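# Remove three parts from fixture and lay them flat

## Task

Get every one of the three parts out of the fixture and leave each lying flat on the table top.

## Robot and tools

Robot: one six-joint arm (shoulder pan, shoulder lift, elbow, wrist 1, wrist 2, wrist 3) carrying a five-finger right hand. The base sits at (0, 0, +0.129) m in the scene frame with quat_wxyz (+0.890, -0.426, +0.161, -0.030), so it is tilted. A post stands on the floor next to the table. The only camera is cam_wrist (672x504, fisheye). Loose objects may occasionally get a short push from outside.

Frames: the scene frame has its origin on the table top under the base, +z up, and +y to the left when facing along +x. Reported poses, velocities and the Hand target are in the scene frame. Offsets you send are along the Hand target's own axes. The hand point sits 0.05 m in front of the palm and moves with it. Its +z runs along the straight fingers, +y points out of the palm, and +x runs across the palm away from the thumb. Straight fingertips end 0.06 to 0.07 m beyond the point along +z, with finger centre lines 0.06 m toward -y. A bracket on the little-finger side of the wrist can strike things. Turning the hand also shifts the point by up to about 3 cm.

execute_actions(actions, cameras): actions is a list of actions. Each action is a list of up to 15 rows, one row per 1/30 s step; a short action repeats its final row until step 15. Each row has 14 numbers, all in [-1, 1]: dx, dy, dz, rx, ry, rz, little, ring, middle, index, thumb_bend, thumb_turn, force_limit, speed. The first six are an offset from the Hand target as it stood when that action began, along that target's axes; 1.0 equals 0.6 m or 180 degrees, and rx, ry, rz form a single rotation vector. Rows inside one action do not stack, but each new action or call starts from the updated target, so a repeated offset keeps moving. The six finger numbers are absolute targets: +1 straight/open, -1 curled/closed; thumb_turn -1 puts the thumb in front of the palm facing the fingers, +1 beside the palm. force_limit maps -1 to about 0 N and +1 to 10 N at a fingertip (15 N for the two thumb motors). speed runs from nearly zero at -1 to full at +0.48 and above. cameras: list of names, ["all"], or []; by default images come only with an empty actions list.

move(target, speed, blend, stop_force, zero, blocking, cameras): target is one 14-number row or a list of up to 15 rows, all offsets measured from the same current Hand target, not chained. speed is m/s, 0.002 to 2.4, default 0.25 (turn rate up to twice that in rad/s); one value or one per target. blend, in m, rounds corners in a list; 0 stops at each. stop_force, 3 to 120 N, ends the path once the wrist sensor feels that much push against the motion; use it slowly (around 0.005 m/s) when touching down. zero (default true) rezeros before the move. blocking=false returns early and cannot be combined with stop_force. The result adds a move: line: done (within 3 mm and 2 degrees), off_target, moving, held or fault, plus limits=paced or limits=held. Neither done nor off_target tells you about contact. With stop_force, every target must carry identical hand numbers.

wait(seconds): 0 to 3600, sends nothing new. stop(): brakes a running move. zoom_image(camera="cam_wrist", region=[x0, y0, x1, y1]) in image pixels, at most 504 by 504. show_instructions(): reference pages. zero_wrist_force(): rezeros the wrist sensor. finished_scene(scene=1): ends the scene permanently.

Results: end_effector_position (m) and end_effector_quat_wxyz, velocities (omitted when joints are still), the Hand target (your last command after clipping), joint positions and torques, Wrist force and Wrist torque in the hand's own axes plus a peak line, and for the hand hand_measured, hand_stopped_by (moving, target, force, stalled, fault) and hand_load_n (positive when pushed open), all six in row order, with hand_force_limit and hand_speed. FAULT and MOTOR HOT lines warn of stops. The hand point often settles short; send the remaining gap as an offset.

Gripping: with thumb_turn at -1, hand and thumb close around things about 0.035 to 0.065 m thick; thumb tip and index pad can pinch light items up to 0.08 m. Close slowly (speed -0.94 or lower) for a gentle grip. At the start, read a result first and resend the finger numbers it shows, since 0 is itself a command. A lost grip shows only as hand_load_n near 0.

Avoid: dropping parts even slightly, releasing moving parts, anything ending off the table, hard contact. Net force near 150 N or joint torques at their limits (shoulders 49.6, elbow 25.7, wrists 8.28 N m) cause a 10 s fault stop. The arm is stiff, so never aim past a firm surface. Keep the wrist away from the first joint's axis and go around the base. Long stretched holds heat the motors.

Each tool is called after "Call:" as a command line: name --argument value for each argument, lists and objects as JSON in quotes; but a table of rows of numbers goes row by row, as --pt "numbers of a row", without its own name.

Reference images:

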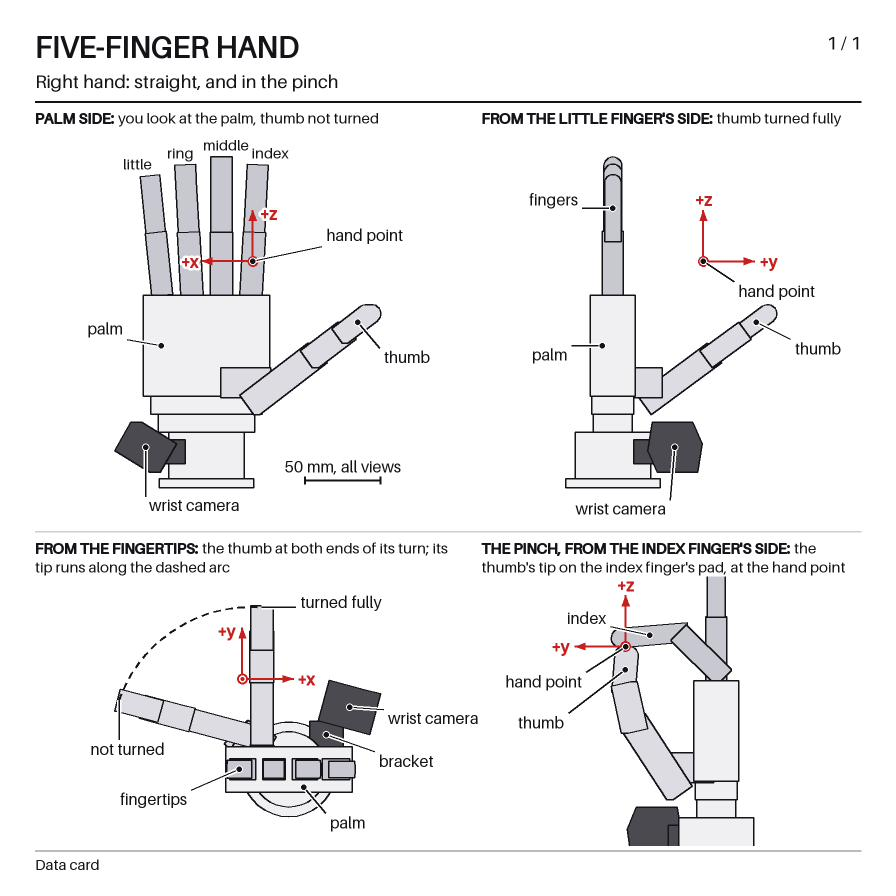

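## Session

Call:
execute_actions --actions '[]'

Scene clock: 0.00 s.
end_effector_position=(+0.2722, -0.0537, +0.1940) hand_measured=(+1.000, +1.000, +1.000, +1.000, +1.000, +1.000) hand_load_n=(+0.0, +0.0, +0.0, +0.0, +0.0, +0.0) hand_stopped_by=(target, target, target, target, target, target) hand_force_limit=0.00 hand_speed=-0.80 end_effector_quat_wxyz=(+0.003, -0.153, +0.988, +0.006)
Joint positions: [-1.404 -0.992 1.592 -1.274 -1.173 -0.401]
Joint velocities: within noise
Joint torques (N m): no reading
Wrist force (N): no reading
Wrist torque (N m): no reading
Wrist force, peak (N): no reading
Hand target: +0.2722, -0.0537, +0.1940; +0.003, -0.153, +0.988, +0.006

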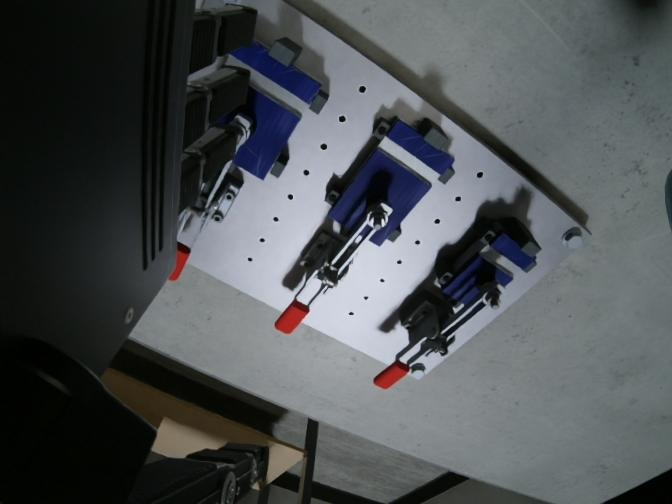

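Call:
zoom_image --camera "cam_wrist" --region '[260, 80, 600, 400]'

Call:
zoom_image --camera "cam_wrist" --region '[300, 100, 500, 250]'

Call:
zoom_image --camera "cam_wrist" --region '[170, 0, 350, 290]'

Scaled by 1.482 from the camera's image (finer frame: 960x720).

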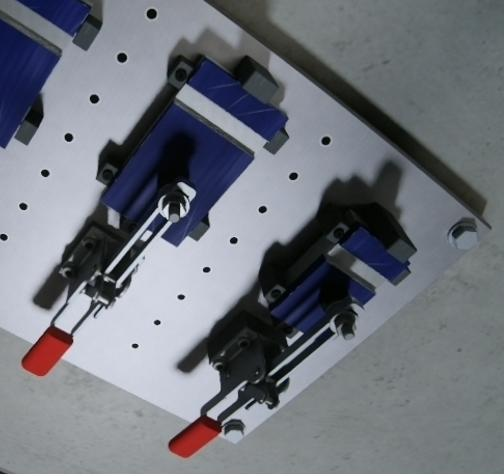

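Scaled by 2.520 from the camera's image (finer frame: 960x720).

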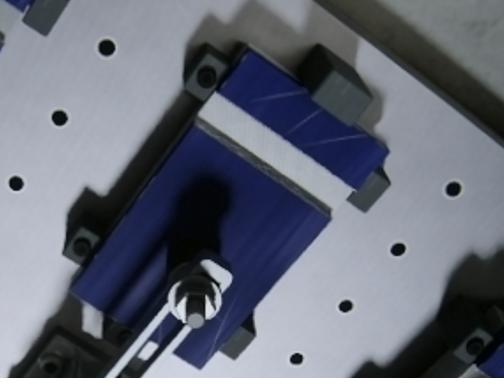

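Scaled by 1.738 from the camera's image (finer frame: 960x720).

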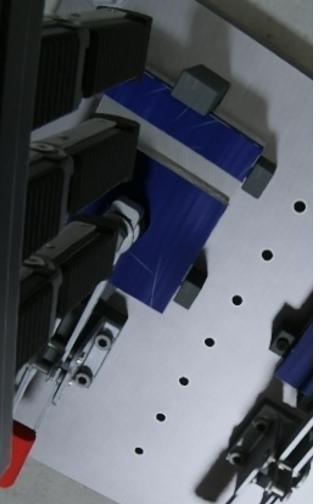

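Call:
move --target '[0, 0, -0.25, 0, 0, 0, 1, 1, 1, 1, 1, 1, 0, -0.8]' --speed 0.15 --cameras '["all"]'

Scene clock: 29.53 s.
end_effector_position=(+0.2717, -0.0554, +0.3440) hand_measured=(+1.000, +1.000, +1.000, +1.000, +1.000, +1.000) hand_load_n=(+0.0, +0.0, +0.0, +0.0, +0.0, +0.0) hand_stopped_by=(target, target, target, target, target, target) hand_force_limit=0.00 hand_speed=-0.80 end_effector_quat_wxyz=(+0.003, -0.153, +0.988, +0.005)
Joint positions: [-1.529 -0.646 0.528 -0.53 -1.272 -0.482]
Joint torques (N m): [-9.13 -3.24 -6.74 -0.42 -0.79 -0.5]
Wrist force (N): [-0.1 -0.3 -0.1]
Wrist torque (N m): [-0.04 0.01 0.05]
Wrist force, peak (N): [-0.3 -0.3 -0.9]
Hand target: +0.2717, -0.0554, +0.3440; +0.003, -0.153, +0.988, +0.006
Off the commanded pose: 0.000 m, 0 deg.
move: done

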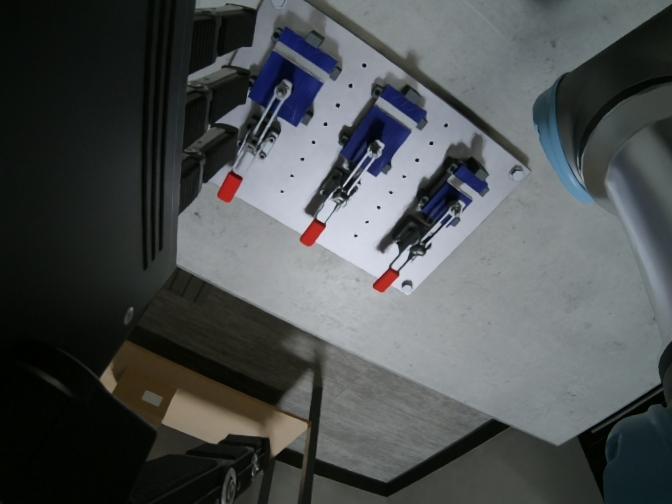

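Call:
move --target '[-0.167, 0, 0, 0, 0, 0, 1, 1, 1, 1, 1, 1, 0, -0.8]' --speed 0.15 --cameras '["all"]'

Call:
zoom_image --camera "cam_wrist" --region '[200, 0, 560, 320]'

Scene clock: 66.30 s.
end_effector_position=(+0.3666, -0.0250, +0.3439) hand_measured=(+1.000, +1.000, +1.000, +1.000, +1.000, +1.000) hand_load_n=(+0.0, -0.5, +0.0, +0.0, +0.0, +0.0) hand_stopped_by=(target, target, target, target, target, target) hand_force_limit=0.00 hand_speed=-0.80 end_effector_quat_wxyz=(+0.049, -0.137, +0.989, -0.037)
Joint positions: [-1.405 -0.53 0.035 -0.251 -1.064 -0.341]
Joint torques (N m): [-10.76 -7.14 -4.06 -0.55 0.84 0.77]
Wrist force (N): [-0.1 -0.1 -0.3]
Wrist torque (N m): [0.00 0.03 -0.01]
Wrist force, peak (N): [-0.8 0.2 -0.4]
Hand target: +0.3672, -0.0252, +0.3447; +0.003, -0.153, +0.988, +0.006
Off the commanded pose: 0.001 m, 7 deg.
elbow stopped short: the move would have taken joint 3 (elbow) straighter than the controller allows.
move: off_target

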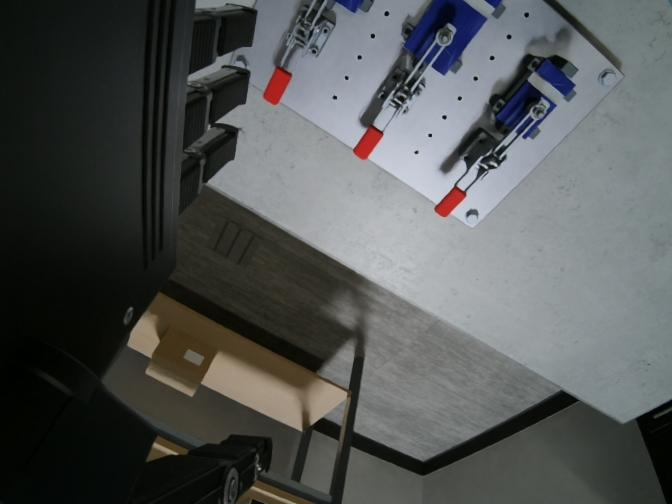

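Scaled by 1.400 from the camera's image (finer frame: 960x720).

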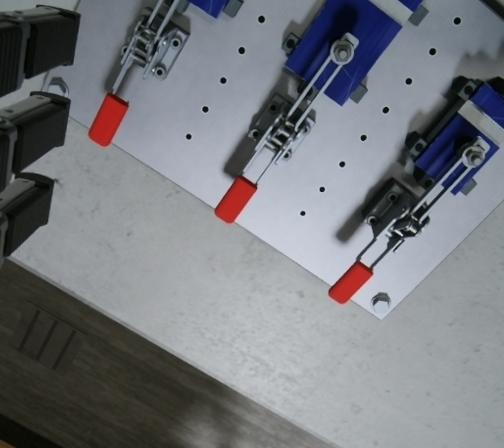

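Call:
move --target '[0.25, 0, 0, 0, 0, 0, 1, 1, 1, 1, 1, 1, 0, -0.8]' --speed 0.15 --cameras '["all"]'

Call:
move --target '[0, -0.15, 0, 0, 0, 0, 1, 1, 1, 1, 1, 1, 0, -0.8]' --speed 0.15 --cameras '["all"]'

Scene clock: 102.10 s.
end_effector_position=(+0.2242, -0.0704, +0.3437) hand_measured=(+1.000, +1.000, +1.000, +1.000, +1.000, +1.000) hand_load_n=(+0.0, +0.0, +0.0, +0.0, +0.0, +0.0) hand_stopped_by=(target, target, target, target, target, target) hand_force_limit=0.00 hand_speed=-0.80 end_effector_quat_wxyz=(+0.003, -0.153, +0.988, +0.006)
Joint positions: [-1.621 -0.691 0.734 -0.675 -1.346 -0.539]
Joint torques (N m): [-12.61 -8.05 -4.7 -2.14 -0.83 -0.55]
Wrist force (N): [-0.1 -0.3 0.2]
Wrist torque (N m): [-0.08 -0.01 0.04]
Wrist force, peak (N): [-0.9 -0.4 -0.2]
Hand target: +0.2242, -0.0705, +0.3437; +0.003, -0.153, +0.988, +0.006
Off the commanded pose: 0.000 m, 0 deg.
move: done

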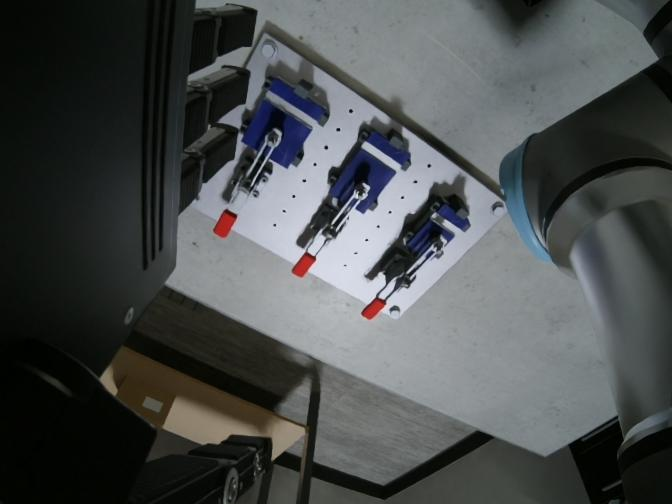

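Scene clock: 103.43 s.
end_effector_position=(+0.2510, -0.1558, +0.3420) hand_measured=(+1.000, +1.000, +1.000, +1.000, +1.000, +1.000) hand_load_n=(+0.0, +0.0, +0.0, +0.0, +0.0, +0.0) hand_stopped_by=(target, target, target, target, target, target) hand_force_limit=0.00 hand_speed=-0.80 end_effector_quat_wxyz=(+0.020, -0.144, +0.989, -0.039)
Joint positions: [-1.567 -0.234 0.035 -0.517 -1.24 -0.467]
Joint torques (N m): [-13.91 -8.19 -6.37 -0.59 0.72 0.71]
Wrist force (N): [0.0 -0.3 -0.1]
Wrist torque (N m): [-0.06 -0.01 -0.01]
Wrist force, peak (N): [0.3 -0.8 0.1]
Hand target: +0.2514, -0.1563, +0.3428; +0.003, -0.153, +0.988, +0.006
Off the commanded pose: 0.001 m, 6 deg.
elbow stopped short: the move would have taken joint 3 (elbow) straighter than the controller allows.
move: off_target

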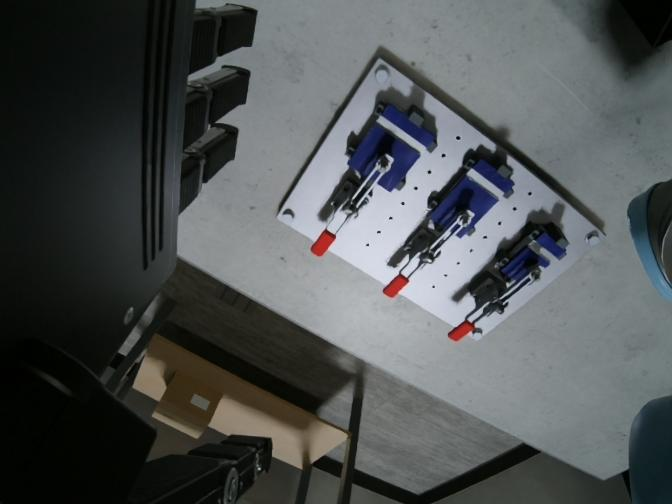

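Call:
move --target '[0.08, 0, 0.0, 0, 0, 0, 1, 1, 1, 1, 1, 1, 0, -0.8]' --speed 0.2

Scene clock: 210.50 s.
end_effector_position=(+0.2054, -0.1702, +0.3417) hand_measured=(+1.000, +1.000, +1.000, +1.000, +1.000, +1.000) hand_load_n=(+0.0, +0.0, +0.0, +0.0, +0.0, +0.0) hand_stopped_by=(target, target, target, target, target, target) hand_force_limit=0.00 hand_speed=-0.80 end_effector_quat_wxyz=(+0.009, -0.148, +0.989, -0.021)
Joint positions: [-1.63 -0.173 0.035 -0.538 -1.32 -0.525]
Joint torques (N m): [-12.8 -9.74 -3.78 -2.19 -0.75 -0.56]
Wrist force (N): [-0.1 -0.1 -0.1]
Wrist torque (N m): [-0.03 0.00 0.04]
Wrist force, peak (N): [-0.9 0.0 -0.1]
Hand target: +0.2056, -0.1707, +0.3425; +0.003, -0.153, +0.988, +0.006
Off the commanded pose: 0.001 m, 3 deg.
elbow stopped short: the move would have taken joint 3 (elbow) straighter than the controller allows.
move: off_target

Call:
move --pt "-0.336 0.539 0.08 0 0 0.3 1 1 1 1 1 1 0 -0.8" --pt "-0.336 0.539 0.161 0 0 0.598 1 1 1 1 1 1 0 -0.8" --speed 0.25 --cameras '["all"]'

Scene clock: 219.57 s.
end_effector_position=(+0.2665, +0.0669, +0.3111) hand_measured=(+1.000, +1.000, +1.000, +1.000, +1.000, +1.000) hand_load_n=(+0.0, +0.0, +0.0, +0.0, +0.0, +0.0) hand_stopped_by=(target, target, target, target, target, target) hand_force_limit=0.00 hand_speed=-0.80 end_effector_quat_wxyz=(+0.002, +0.154, +0.988, +0.000)
Joint positions: [-1.693 -1.343 1.294 -0.586 -1.399 0.035]
Joint torques (N m): [-6.07 5.83 -6.87 -2.1 0.74 -0.59]
Wrist force (N): [-0.4 -0.5 -0.1]
Wrist torque (N m): [-0.08 0.05 0.02]
Wrist force, peak (N): [0.5 3.9 0.7]
Hand target: +0.2665, +0.0668, +0.3111; +0.002, +0.154, +0.988, +0.000 (not the last commanded pose)
Off the commanded pose: 0.150 m, 72 deg.
move: held (a check stopped the path); path passed 0 of 2 targets; limits=held
pose unreachable: on one or more control steps of this call, first in action 0 (counted from 0), an arm could not follow its commanded pose, so it was not sent that pose on those steps. It may still have moved: this result reports where it is.
cause: moving toward the commanded pose would bring two parts of the arm too close to each other (joints 3 (elbow) to 6 (wrist 3) lie between them).

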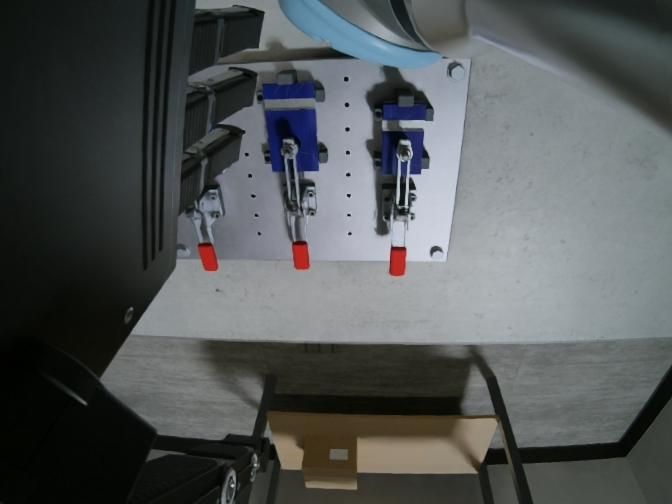

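Call:
move --target '[0, 0, 0.2, 0, 0, 0, 1, 1, 1, 1, 1, 1, 0, -0.8]' --speed 0.15 --cameras '["all"]'

Call:
zoom_image --camera "cam_wrist" --region '[300, 40, 500, 240]'

Call:
zoom_image --camera "cam_wrist" --region '[300, 200, 500, 400]'

Scene clock: 336.17 s.
end_effector_position=(+0.2666, +0.0669, +0.2942) hand_measured=(+1.000, +1.000, +1.000, +1.000, +1.000, +1.000) hand_load_n=(+0.0, +0.0, +0.0, +0.0, +0.0, +0.0) hand_stopped_by=(target, target, target, target, target, target) hand_force_limit=0.00 hand_speed=-0.80 end_effector_quat_wxyz=(+0.000, +0.153, +0.988, -0.001)
Joint positions: [-1.68 -1.395 1.401 -0.645 -1.393 0.042]
Joint torques (N m): [-9.98 6.36 -7.19 -0.46 -0.79 -0.49]
Wrist force (N): [-0.4 -0.5 0.0]
Wrist torque (N m): [-0.08 0.05 0.01]
Wrist force, peak (N): [0.2 -0.5 3.2]
Hand target: +0.2666, +0.0669, +0.2942; +0.000, +0.153, +0.988, -0.001 (not the last commanded pose)
Off the commanded pose: 0.103 m, 0 deg.
move: held (a check stopped the path); limits=held
pose unreachable: on one or more control steps of this call, first in action 0 (counted from 0), an arm could not follow its commanded pose, so it was not sent that pose on those steps. It may still have moved: this result reports where it is.
cause: moving toward the commanded pose would bring two parts of the arm too close to each other (joints 3 (elbow) to 6 (wrist 3) lie between them).

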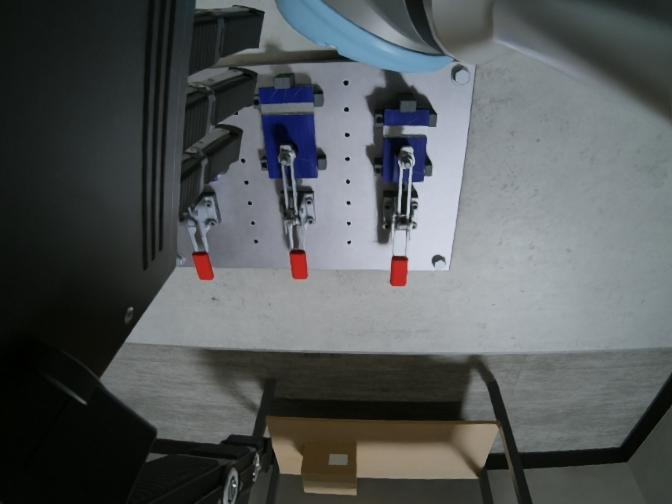

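Scaled by 2.520 from the camera's image (finer frame: 960x720).

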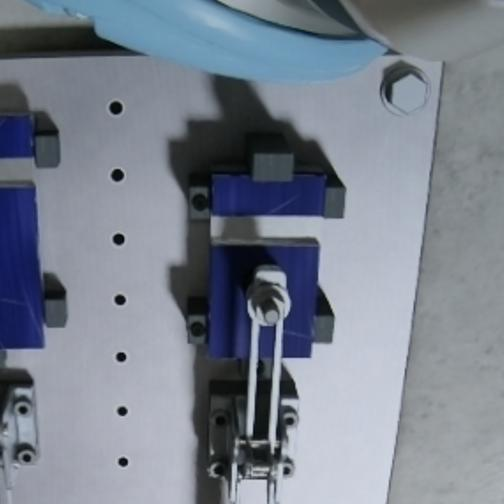

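Scaled by 2.520 from the camera's image (finer frame: 960x720).

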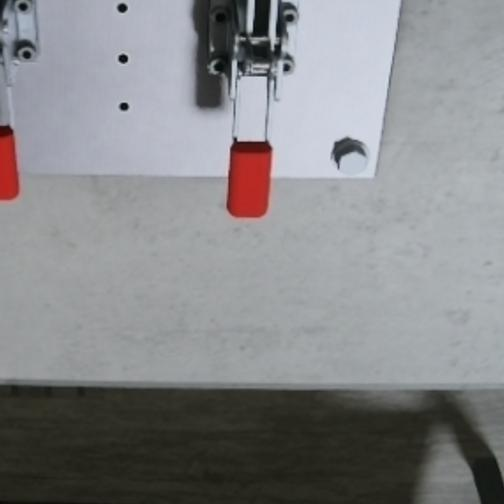

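Call:
move --pt "0.0617 -0.1718 0.03 -0.0189 -0.1222 -0.0983 1 1 1 1 1 1 0 -0.8" --pt "0.0617 -0.1718 0.257 -0.0189 -0.1222 -0.0983 1 1 1 1 1 1 0 -0.8" --speed 0.15 --cameras '["all"]'

Call:
zoom_image --camera "cam_wrist" --region '[180, 60, 500, 300]'

Scene clock: 393.87 s.
end_effector_position=(+0.2002, -0.0205, +0.1403) hand_measured=(+1.000, +1.000, +1.000, +1.000, +1.000, +1.000) hand_load_n=(+0.0, +0.0, +0.0, +0.0, +0.0, +0.0) hand_stopped_by=(target, target, target, target, target, target) hand_force_limit=0.00 hand_speed=-0.80 end_effector_quat_wxyz=(+0.192, -0.003, +0.981, -0.001)
Joint positions: [-2.028 -1.18 2.455 -1.728 -1.33 -0.49]
Joint torques (N m): [-7.79 1.49 -6.8 -1.98 -0.47 -0.47]
Wrist force (N): [0.1 -0.2 0.2]
Wrist torque (N m): [-0.06 -0.02 0.10]
Wrist force, peak (N): [-0.4 -0.8 -0.8]
Hand target: +0.2002, -0.0205, +0.1402; +0.192, -0.003, +0.981, -0.001
Off the commanded pose: 0.000 m, 0 deg.
move: done

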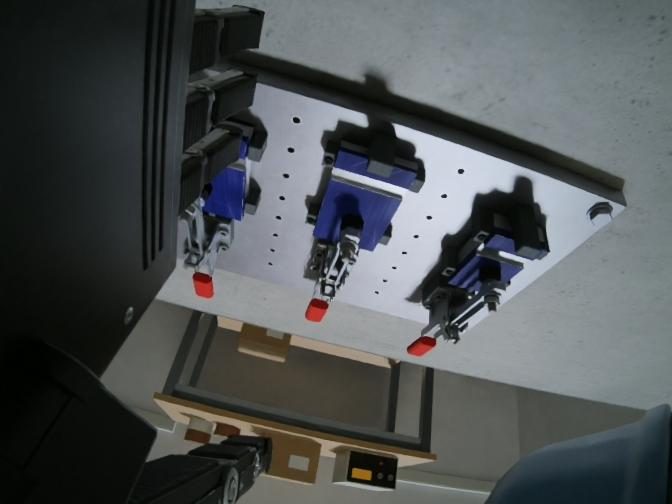

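Scaled by 1.575 from the camera's image (finer frame: 960x720).

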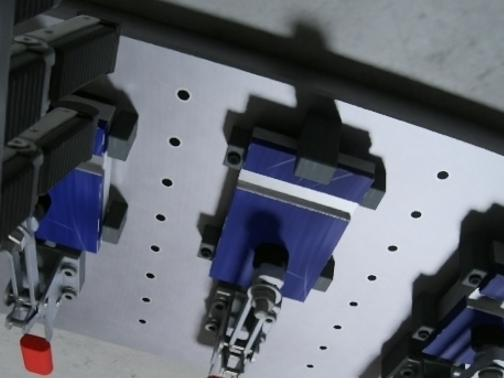

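Call:
zoom_image --camera "cam_wrist" --region '[300, 110, 440, 215]'

Call:
zoom_image --camera "cam_wrist" --region '[290, 200, 430, 305]'

Call:
zoom_image --camera "cam_wrist" --region '[400, 180, 560, 300]'

Scaled by 3.600 from the camera's image (finer frame: 960x720).

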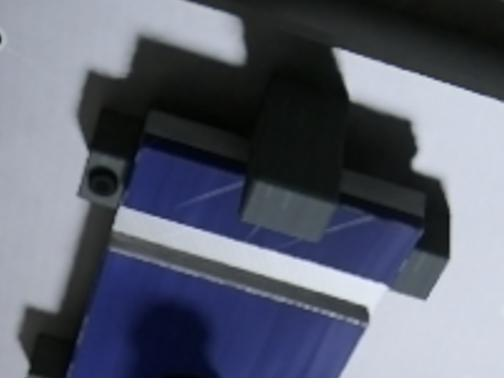

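Scaled by 3.600 from the camera's image (finer frame: 960x720).

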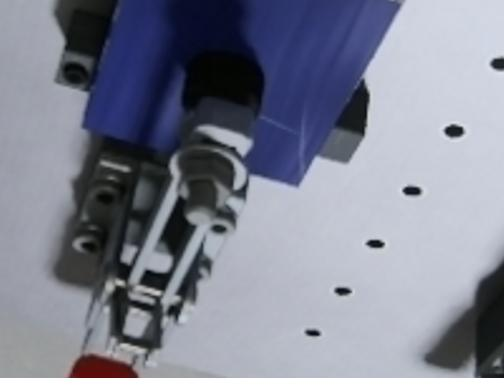

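Scaled by 3.150 from the camera's image (finer frame: 960x720).

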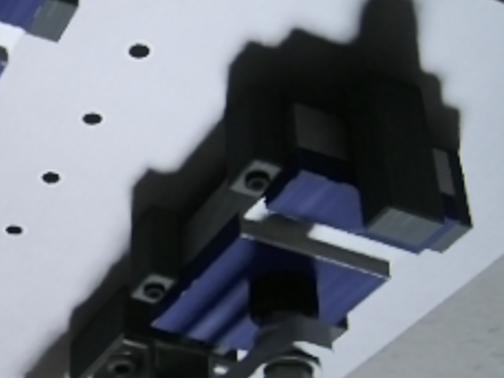

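Call:
move --target '[-0.1925, -0.0175, -0.1197, 0, 0.123, 0, 1, 1, 1, 1, 1, 1, 0, -0.8]' --speed 0.2 --cameras '[]'

Scene clock: 736.57 s.
end_effector_position=(+0.2801, -0.0302, +0.2503) hand_measured=(+1.000, +1.000, +1.000, +1.000, +1.000, +1.000) hand_load_n=(+0.0, +0.0, +0.0, +0.0, +0.0, +0.0) hand_stopped_by=(target, target, target, target, target, target) hand_force_limit=0.00 hand_speed=-0.80 end_effector_quat_wxyz=(+0.000, -0.003, +1.000, -0.002)
Joint positions: [-1.497 -1.076 1.435 -1.029 -1.247 -0.156]
Joint torques (N m): [-8.17 -0.01 -9.19 -0.48 -0.73 0.73]
Wrist force (N): [-0.8 -0.7 -0.5]
Wrist torque (N m): [-0.07 0.12 -0.07]
Wrist force, peak (N): [-1.4 -0.6 -0.9]
Hand target: +0.2801, -0.0302, +0.2504; +0.000, -0.003, +1.000, -0.002
Off the commanded pose: 0.000 m, 0 deg.
move: done

Call:
move --target '[0.0, 0.05, 0.05, 0, 0, -0.5, 1, 1, 1, 1, 1, 1, 0, -0.8]' --speed 0.3 --cameras '["all"]'

Scene clock: 747.63 s.
end_effector_position=(+0.2800, -0.0003, +0.2203) hand_measured=(+1.000, +1.000, +1.000, +1.000, +1.000, +1.000) hand_load_n=(+0.0, +0.0, +0.0, +0.0, +0.0, +0.0) hand_stopped_by=(target, target, target, target, target, target) hand_force_limit=0.00 hand_speed=-0.80 end_effector_quat_wxyz=(+0.001, +0.709, -0.705, +0.001)
Joint positions: [-1.247 -1.164 1.32 -0.898 -1.056 -1.549]
Joint torques (N m): [-9.48 -3.83 -5.01 -0.38 0.69 -0.59]
Wrist force (N): [-0.4 -0.4 -0.1]
Wrist torque (N m): [-0.05 0.05 0.01]
Wrist force, peak (N): [-0.8 -0.8 -0.5]
Hand target: +0.2800, -0.0003, +0.2203; +0.001, +0.709, -0.705, +0.001
Off the commanded pose: 0.000 m, 0 deg.
move: done

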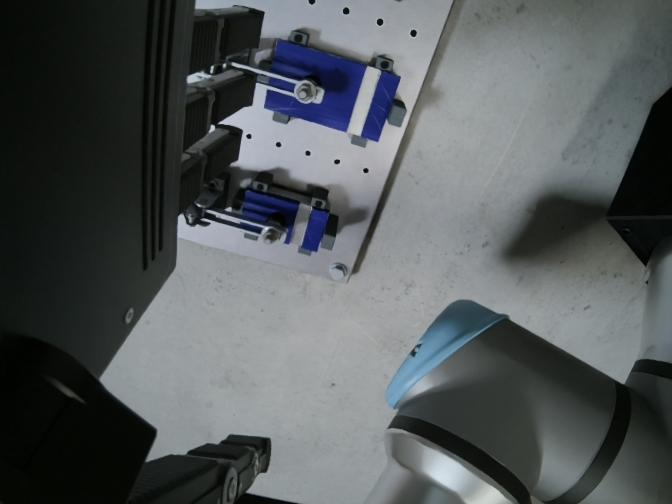

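Call:
move --target '[-0.2333, -0.1667, 0.0667, 0, 0, -0.5, 1, 1, 1, 1, 1, 1, 0, -0.8]' --speed 0.3 --cameras '["all"]'

Scene clock: 760.97 s.
end_effector_position=(+0.3792, +0.1401, +0.1798) hand_measured=(+1.000, +1.000, +1.000, +1.000, +1.000, +1.000) hand_load_n=(+0.0, +0.0, +0.0, -0.5, +0.0, +0.0) hand_stopped_by=(target, target, target, target, target, target) hand_force_limit=0.00 hand_speed=-0.80 end_effector_quat_wxyz=(+0.002, +1.000, +0.003, +0.000)
Joint positions: [-0.898 -1.491 0.969 -0.413 -0.82 -2.798]
Joint torques (N m): [-7.42 3.72 -4.79 -0.18 0.65 -0.51]
Wrist force (N): [-0.4 -0.3 -0.3]
Wrist torque (N m): [-0.03 0.06 0.03]
Wrist force, peak (N): [-0.3 -0.9 -0.2]
Hand target: +0.3792, +0.1401, +0.1798; +0.002, +1.000, +0.003, +0.000
Off the commanded pose: 0.000 m, 0 deg.
move: done

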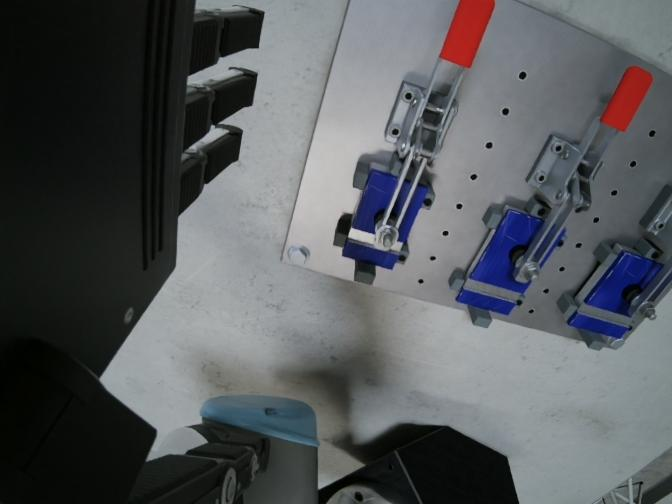

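Call:
move --target '[0.05, -0.13, 0.08, -0.1667, 0, 0, 1, 1, 1, 1, 1, 1, 0, -0.8]' --speed 0.25 --cameras '["all"]'

Call:
zoom_image --camera "cam_wrist" --region '[260, 0, 600, 300]'

Scene clock: 771.53 s.
end_effector_position=(+0.4088, +0.2181, +0.1315) hand_measured=(+1.000, +1.000, +1.000, +1.000, +1.000, +1.000) hand_load_n=(+0.0, +0.0, +0.0, +0.0, +0.0, +0.0) hand_stopped_by=(target, target, target, target, target, target) hand_force_limit=0.00 hand_speed=-0.80 end_effector_quat_wxyz=(+0.261, +0.965, +0.003, +0.001)
Joint positions: [-0.205 -1.52 0.928 -1.254 -1.157 -1.695]
Joint torques (N m): [-3.97 -4.94 -6.5 -0.02 -1.35 0.68]
Wrist force (N): [-1.0 -0.9 0.1]
Wrist torque (N m): [-0.10 0.14 -0.07]
Wrist force, peak (N): [-0.7 -1.5 -0.1]
Hand target: +0.4088, +0.2181, +0.1315; +0.261, +0.965, +0.003, +0.001
Off the commanded pose: 0.000 m, 0 deg.
move: done

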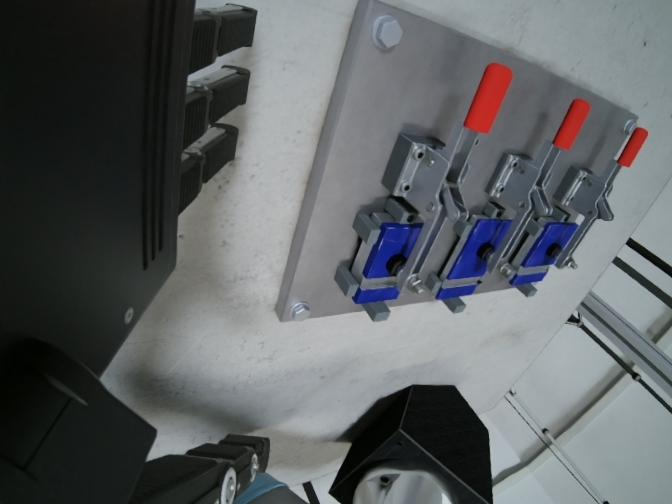

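Scaled by 1.482 from the camera's image (finer frame: 960x720).

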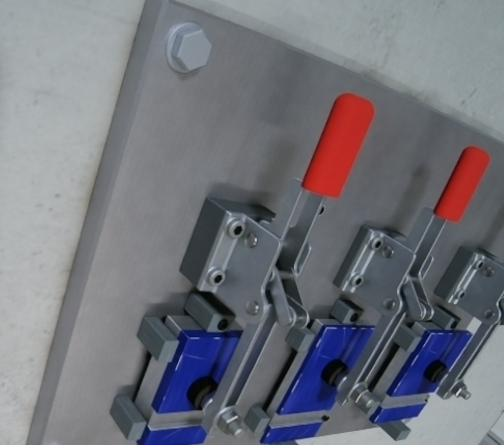

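Call:
zoom_image --camera "cam_wrist" --region '[370, 40, 540, 230]'

Call:
zoom_image --camera "cam_wrist" --region '[320, 180, 480, 330]'

Scaled by 2.653 from the camera's image (finer frame: 960x720).

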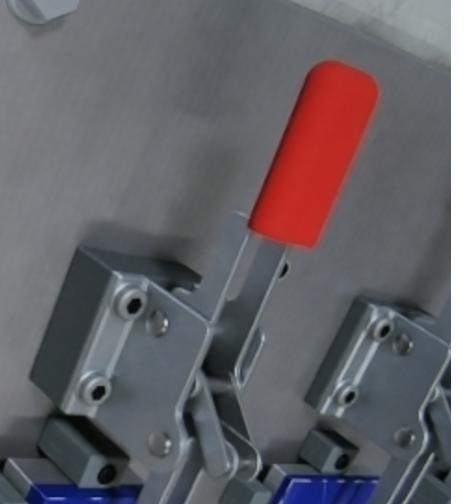

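Scaled by 3.150 from the camera's image (finer frame: 960x720).

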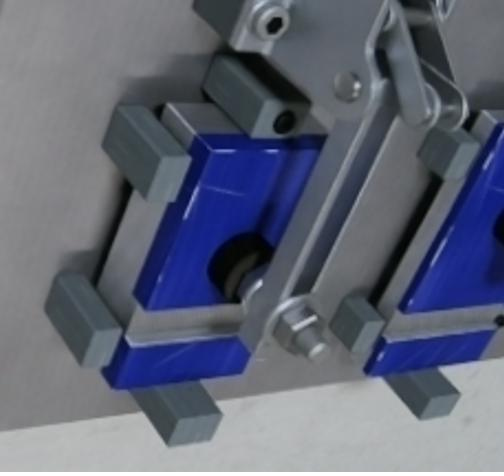

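Call:
zoom_image --camera "cam_wrist" --region '[160, 0, 290, 240]'

Scaled by 2.100 from the camera's image (finer frame: 960x720).

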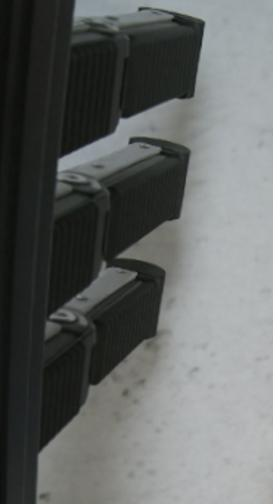

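Call:
move --target '[0.0, 0.085, 0.04, 0, 0, 0, 0.2, 0.2, 0.2, 0.2, 1, 1, 0, 0]' --speed 0.15 --cameras '["all"]'

Call:
zoom_image --camera "cam_wrist" --region '[160, 0, 400, 260]'

Scene clock: 924.80 s.
end_effector_position=(+0.4091, +0.1620, +0.1364) hand_measured=(+0.200, +0.200, +0.200, +0.200, +1.000, +1.000) hand_load_n=(+0.0, +0.0, +0.0, +0.0, +0.0, +0.0) hand_stopped_by=(target, target, target, target, target, target) hand_force_limit=0.00 hand_speed=0.00 end_effector_quat_wxyz=(+0.261, +0.965, +0.003, +0.001)
Joint positions: [-0.335 -1.59 1.183 -1.38 -1.126 -1.834]
Joint torques (N m): [-9.46 -7.08 -3.33 -1.69 0.11 -0.5]
Wrist force (N): [-1.0 -1.0 -0.2]
Wrist torque (N m): [-0.10 0.16 -0.02]
Wrist force, peak (N): [-0.9 -1.5 -0.1]
Hand target: +0.4091, +0.1620, +0.1364; +0.261, +0.965, +0.003, +0.001
Off the commanded pose: 0.000 m, 0 deg.
move: done

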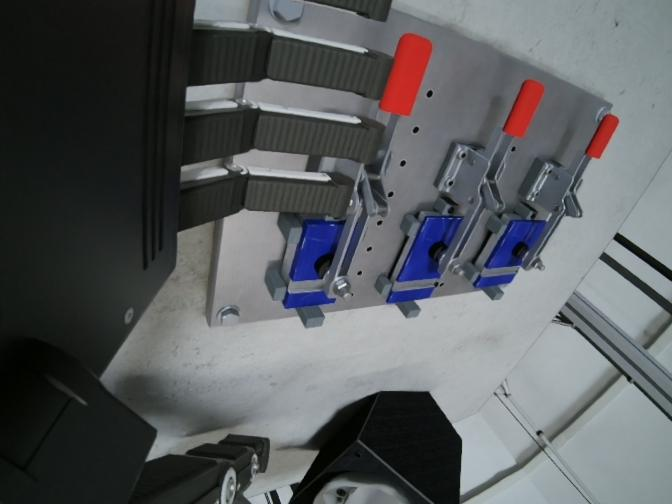

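Scaled by 1.938 from the camera's image (finer frame: 960x720).

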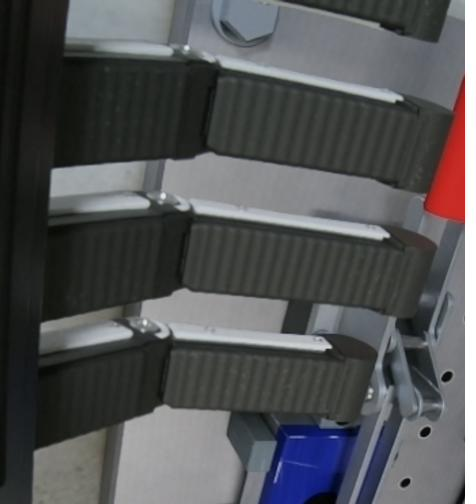

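Call:
zoom_image --camera "cam_wrist" --region '[330, 10, 480, 160]'

Scaled by 3.360 from the camera's image (finer frame: 960x720).

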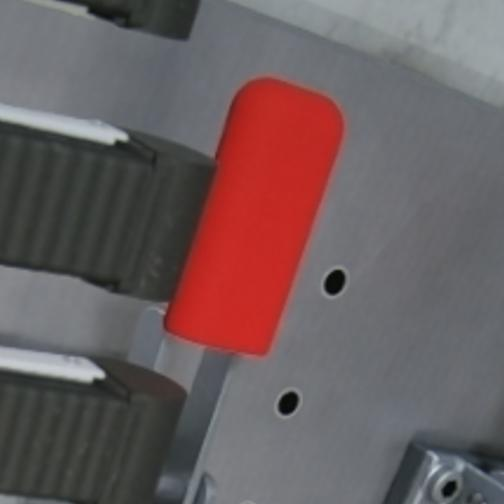

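Call:
move --target '[0.0615, -0.0172, 0.0698, 0, 0, 0, 0.2, 0.2, 0.2, 0.2, 1, 1, 0, 0]' --speed 0.1 --cameras '["all"]'

Call:
zoom_image --camera "cam_wrist" --region '[240, 80, 500, 320]'

Scene clock: 993.83 s.
end_effector_position=(+0.4460, +0.1500, +0.0951) hand_measured=(+0.200, +0.200, +0.200, +0.200, +1.000, +1.000) hand_load_n=(+0.0, +0.0, +0.0, +0.0, +0.0, +0.0) hand_stopped_by=(target, target, target, target, target, target) hand_force_limit=0.00 hand_speed=0.00 end_effector_quat_wxyz=(+0.261, +0.965, +0.003, +0.001)
Joint positions: [-0.224 -1.392 1.094 -1.539 -1.152 -1.715]
Joint torques (N m): [-6.3 -6.24 -6.86 -1.72 -1.42 0.73]
Wrist force (N): [-1.0 -1.2 -0.1]
Wrist torque (N m): [-0.13 0.13 -0.08]
Wrist force, peak (N): [-1.5 -1.0 -0.6]
Hand target: +0.4461, +0.1500, +0.0950; +0.261, +0.965, +0.003, +0.001
Off the commanded pose: 0.000 m, 0 deg.
move: done

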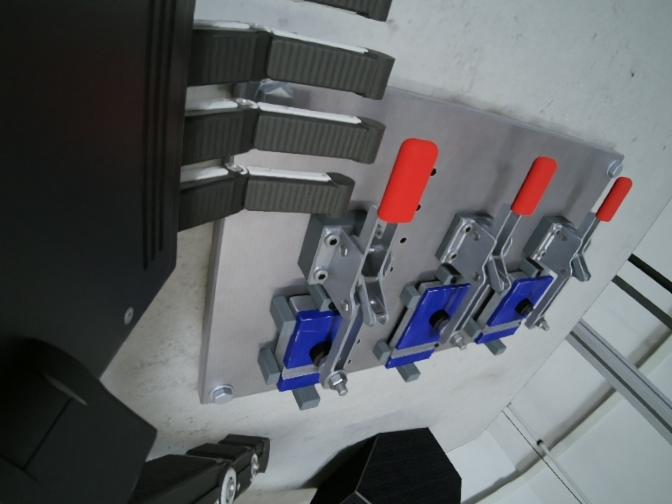

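Scaled by 1.938 from the camera's image (finer frame: 960x720).

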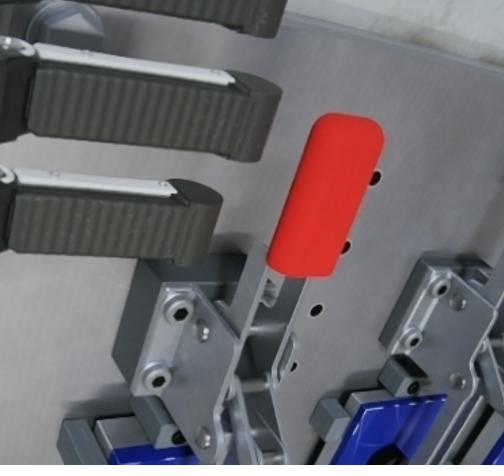

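Call:
move --pt "0.0 -0.00265 0.03465 0 0 0 0.2 0.2 0.2 0.2 1 1 0 0" --speed 0.06 --stop_force 10 --cameras '["all"]'

Scene clock: 1023.03 s.
end_effector_position=(+0.4461, +0.1409, +0.0763) hand_measured=(+0.200, +0.200, +0.200, +0.200, +1.000, +1.000) hand_load_n=(+0.0, +0.5, +0.0, +0.0, +0.0, +0.0) hand_stopped_by=(target, target, target, target, target, target) hand_force_limit=0.00 hand_speed=0.00 end_effector_quat_wxyz=(+0.261, +0.965, +0.003, +0.001)
Joint positions: [-0.195 -1.374 1.164 -1.639 -1.16 -1.684]
Joint torques (N m): [-6.7 -6.36 -3.91 -1.75 -1.36 0.81]
Wrist force (N): [-0.7 -1.2 0.0]
Wrist torque (N m): [-0.14 0.09 -0.05]
Wrist force, peak (N): [-1.2 -1.3 -0.3]
Hand target: +0.4461, +0.1409, +0.0763; +0.261, +0.965, +0.003, +0.001
Off the commanded pose: 0.000 m, 0 deg.
move: done

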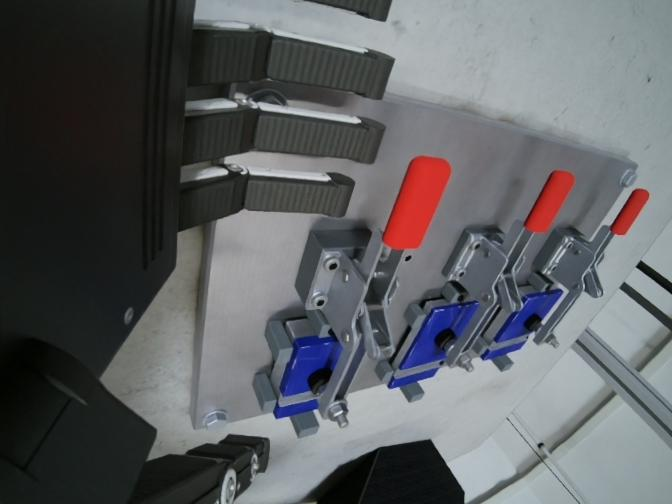

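Call:
move --pt "0.0 0.0185 0.0211 0 0 0 0.2 0.2 0.2 0.2 1 1 0 0" --pt "0.0 0.0545 0.042 0 0 0 0.2 0.2 0.2 0.2 1 1 0 0" --speed 0.05 --blend 0.003 --stop_force 8 --cameras '["all"]'

Call:
zoom_image --camera "cam_wrist" --region '[240, 80, 500, 320]'

Scene clock: 1032.80 s.
end_effector_position=(+0.4464, +0.1000, +0.0709) hand_measured=(+0.200, +0.200, +0.200, +0.200, +1.000, +1.000) hand_load_n=(+0.0, +0.0, +0.0, +0.5, +0.0, +0.0) hand_stopped_by=(target, target, target, target, target, target) hand_force_limit=0.00 hand_speed=0.00 end_effector_quat_wxyz=(+0.261, +0.965, +0.003, +0.001)
Joint positions: [-0.252 -1.367 1.305 -1.763 -1.145 -1.744]
Joint torques (N m): [-11.89 -6.3 -3.98 -1.69 0.11 -0.43]
Wrist force (N): [-0.6 -1.2 0.0]
Wrist torque (N m): [-0.13 0.09 0.01]
Wrist force, peak (N): [-1.0 -1.4 -0.2]
Hand target: +0.4464, +0.1000, +0.0709; +0.261, +0.965, +0.003, +0.001
Off the commanded pose: 0.000 m, 0 deg.
move: done

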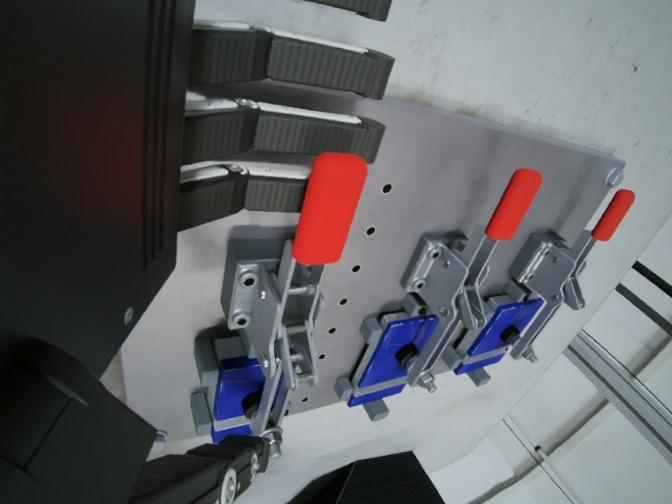

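Scaled by 1.938 from the camera's image (finer frame: 960x720).

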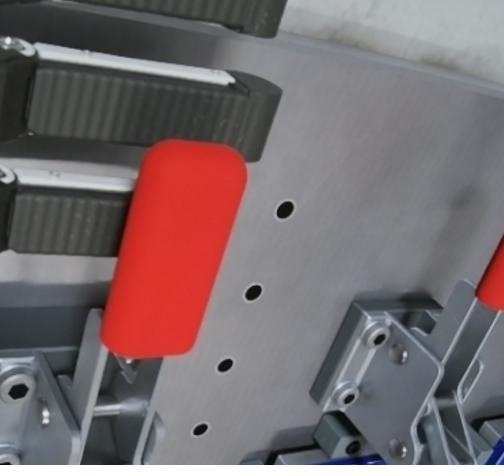

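Call:
move --target '[0, 0, 0, 0, 0, 0, 0.2, 0.2, 0.2, 0.2, 1, -1, 0, 0]' --speed 0.05 --cameras '["all"]'

Scene clock: 1067.53 s.
end_effector_position=(+0.4464, +0.1000, +0.0709) hand_measured=(+0.200, +0.200, +0.200, +0.200, +1.000, -1.000) hand_load_n=(+0.0, +0.0, +0.0, +0.0, +0.0, +0.0) hand_stopped_by=(target, target, target, target, target, target) hand_force_limit=0.00 hand_speed=0.00 end_effector_quat_wxyz=(+0.261, +0.965, +0.003, +0.001)
Joint positions: [-0.252 -1.367 1.305 -1.763 -1.145 -1.744]
Joint torques (N m): [-10.97 -6.27 -4.32 -1.14 -0.58 -0.46]
Wrist force (N): [-0.7 -1.2 -0.2]
Wrist torque (N m): [-0.11 0.09 0.01]
Wrist force, peak (N): [-0.6 -1.4 -0.3]
Hand target: +0.4464, +0.1000, +0.0709; +0.261, +0.965, +0.003, +0.001
Off the commanded pose: 0.000 m, 0 deg.
move: done

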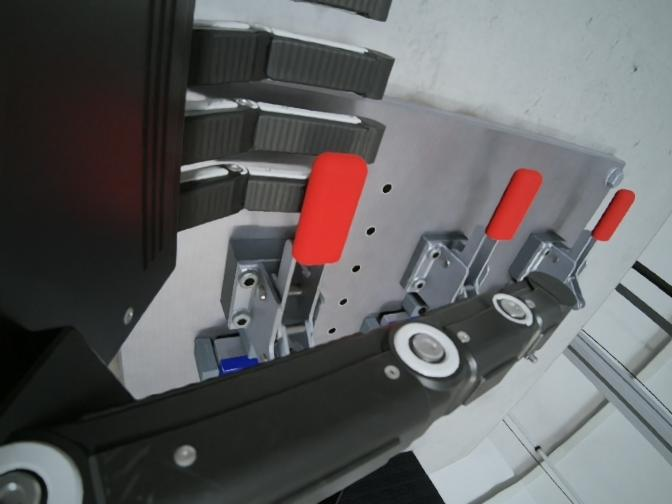

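Call:
move --target '[0, 0.0126, -0.0216, 0, 0, 0, 0.2, 0.2, 0.2, 0.2, 1, -1, 0, 0]' --speed 0.02 --stop_force 25 --cameras '["all"]'

Scene clock: 1076.57 s.
end_effector_position=(+0.4463, +0.1000, +0.0859) hand_measured=(+0.200, +0.200, +0.200, +0.200, +1.000, -1.000) hand_load_n=(+0.0, +0.0, +0.0, +3.0, +0.0, +0.0) hand_stopped_by=(target, target, target, target, target, target) hand_force_limit=0.00 hand_speed=0.00 end_effector_quat_wxyz=(+0.261, +0.965, +0.003, +0.001)
Joint positions: [-0.287 -1.387 1.282 -1.705 -1.136 -1.782]
Joint torques (N m): [-12.68 -11.24 -8.41 -0.98 -0.21 -0.69]
Wrist force (N): [-3.5 -2.4 2.6]
Wrist torque (N m): [-0.15 0.10 -0.05]
Wrist force, peak (N): [4.1 -4.4 12.9]
Hand target: +0.4463, +0.1000, +0.0859; +0.261, +0.965, +0.003, +0.001
Off the commanded pose: 0.000 m, 0 deg.
move: done

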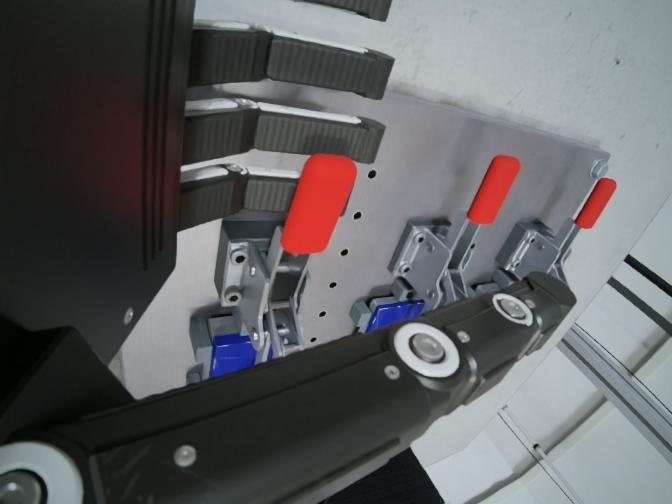

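Call:
move --target '[-0.008, 0.0126, -0.0216, 0, 0, 0, 0.2, 0.2, 0.2, 0.2, 1, -1, 0, 0]' --speed 0.02 --stop_force 25 --cameras '["all"]'

Scene clock: 1083.07 s.
end_effector_position=(+0.4415, +0.1000, +0.1009) hand_measured=(+0.200, +0.200, +0.200, +0.200, +1.000, -1.000) hand_load_n=(+0.0, +0.0, +0.0, +5.5, +0.0, +0.0) hand_stopped_by=(target, target, target, target, target, target) hand_force_limit=0.00 hand_speed=0.00 end_effector_quat_wxyz=(+0.261, +0.965, +0.003, +0.001)
Joint positions: [-0.326 -1.426 1.287 -1.652 -1.127 -1.824]
Joint torques (N m): [-13.22 -10 -5.77 -0.86 -0.68 -0.67]
Wrist force (N): [-2.9 -3.9 5.1]
Wrist torque (N m): [-0.14 0.11 -0.01]
Wrist force, peak (N): [-4.5 -4.2 5.6]
Hand target: +0.4415, +0.1000, +0.1009; +0.261, +0.965, +0.003, +0.001
Off the commanded pose: 0.000 m, 0 deg.
move: done

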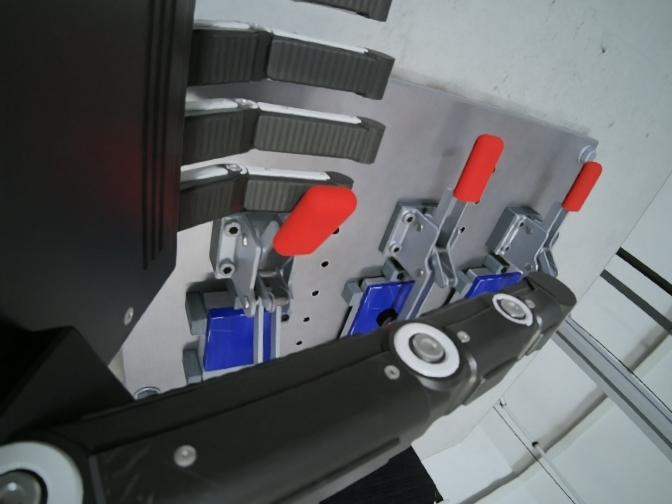

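Call:
move --target '[-0.02, 0.0126, -0.0216, 0, 0, 0, 0.2, 0.2, 0.2, 0.2, 1, -1, 0, 0]' --speed 0.025 --stop_force 25 --cameras '["all"]'

Scene clock: 1092.07 s.
end_effector_position=(+0.4295, +0.0999, +0.1159) hand_measured=(+0.200, +0.200, +0.200, +0.200, +1.000, -1.000) hand_load_n=(+0.0, +0.0, +0.0, +3.0, +0.0, +0.5) hand_stopped_by=(target, target, target, target, target, target) hand_force_limit=0.00 hand_speed=0.00 end_effector_quat_wxyz=(+0.261, +0.965, +0.003, +0.001)
Joint positions: [-0.374 -1.494 1.332 -1.607 -1.118 -1.875]
Joint torques (N m): [-12.13 -8.65 -4.63 -0.23 -0.39 -0.52]
Wrist force (N): [-0.5 -2.4 2.5]
Wrist torque (N m): [-0.08 0.15 0.03]
Wrist force, peak (N): [-3.3 -4.7 5.6]
Hand target: +0.4295, +0.0999, +0.1159; +0.261, +0.965, +0.003, +0.001
Off the commanded pose: 0.000 m, 0 deg.
move: done

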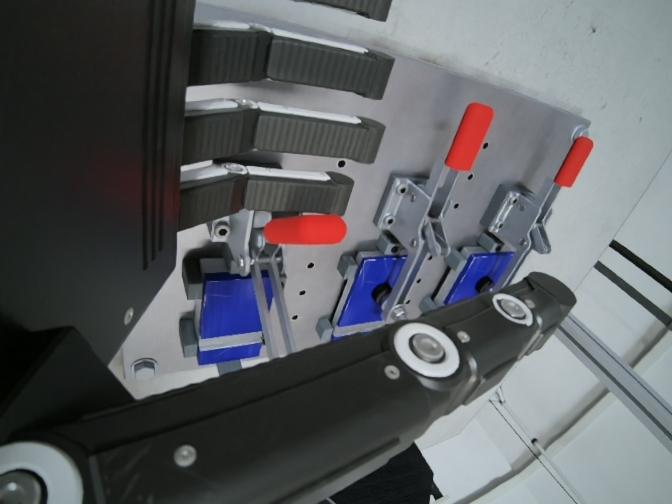

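Call:
move --target '[-0.025, 0.0084, -0.0144, 0, 0, 0, 0.2, 0.2, 0.2, 0.2, 1, -1, 0, 0]' --speed 0.025 --stop_force 25 --cameras '["all"]'

Scene clock: 1106.57 s.
end_effector_position=(+0.4145, +0.0998, +0.1259) hand_measured=(+0.200, +0.200, +0.200, +0.200, +1.000, -1.000) hand_load_n=(+0.0, +0.0, +0.0, +1.5, +0.0, +0.0) hand_stopped_by=(target, target, target, target, target, target) hand_force_limit=0.00 hand_speed=0.00 end_effector_quat_wxyz=(+0.261, +0.965, +0.003, +0.001)
Joint positions: [-0.415 -1.57 1.398 -1.577 -1.11 -1.92]
Joint torques (N m): [-10.71 -7.06 -3.91 -0.14 -0.2 -0.53]
Wrist force (N): [-0.1 -1.5 1.4]
Wrist torque (N m): [-0.08 0.15 0.02]
Wrist force, peak (N): [-0.6 -2.6 3.1]
Hand target: +0.4145, +0.0998, +0.1259; +0.261, +0.965, +0.003, +0.001
Off the commanded pose: 0.000 m, 0 deg.
move: done

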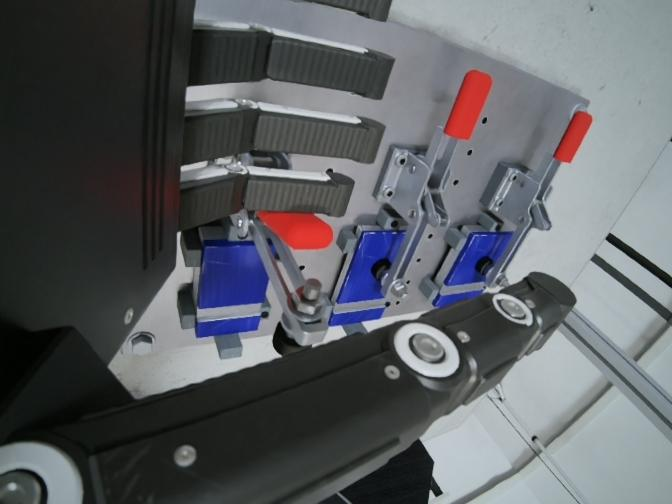

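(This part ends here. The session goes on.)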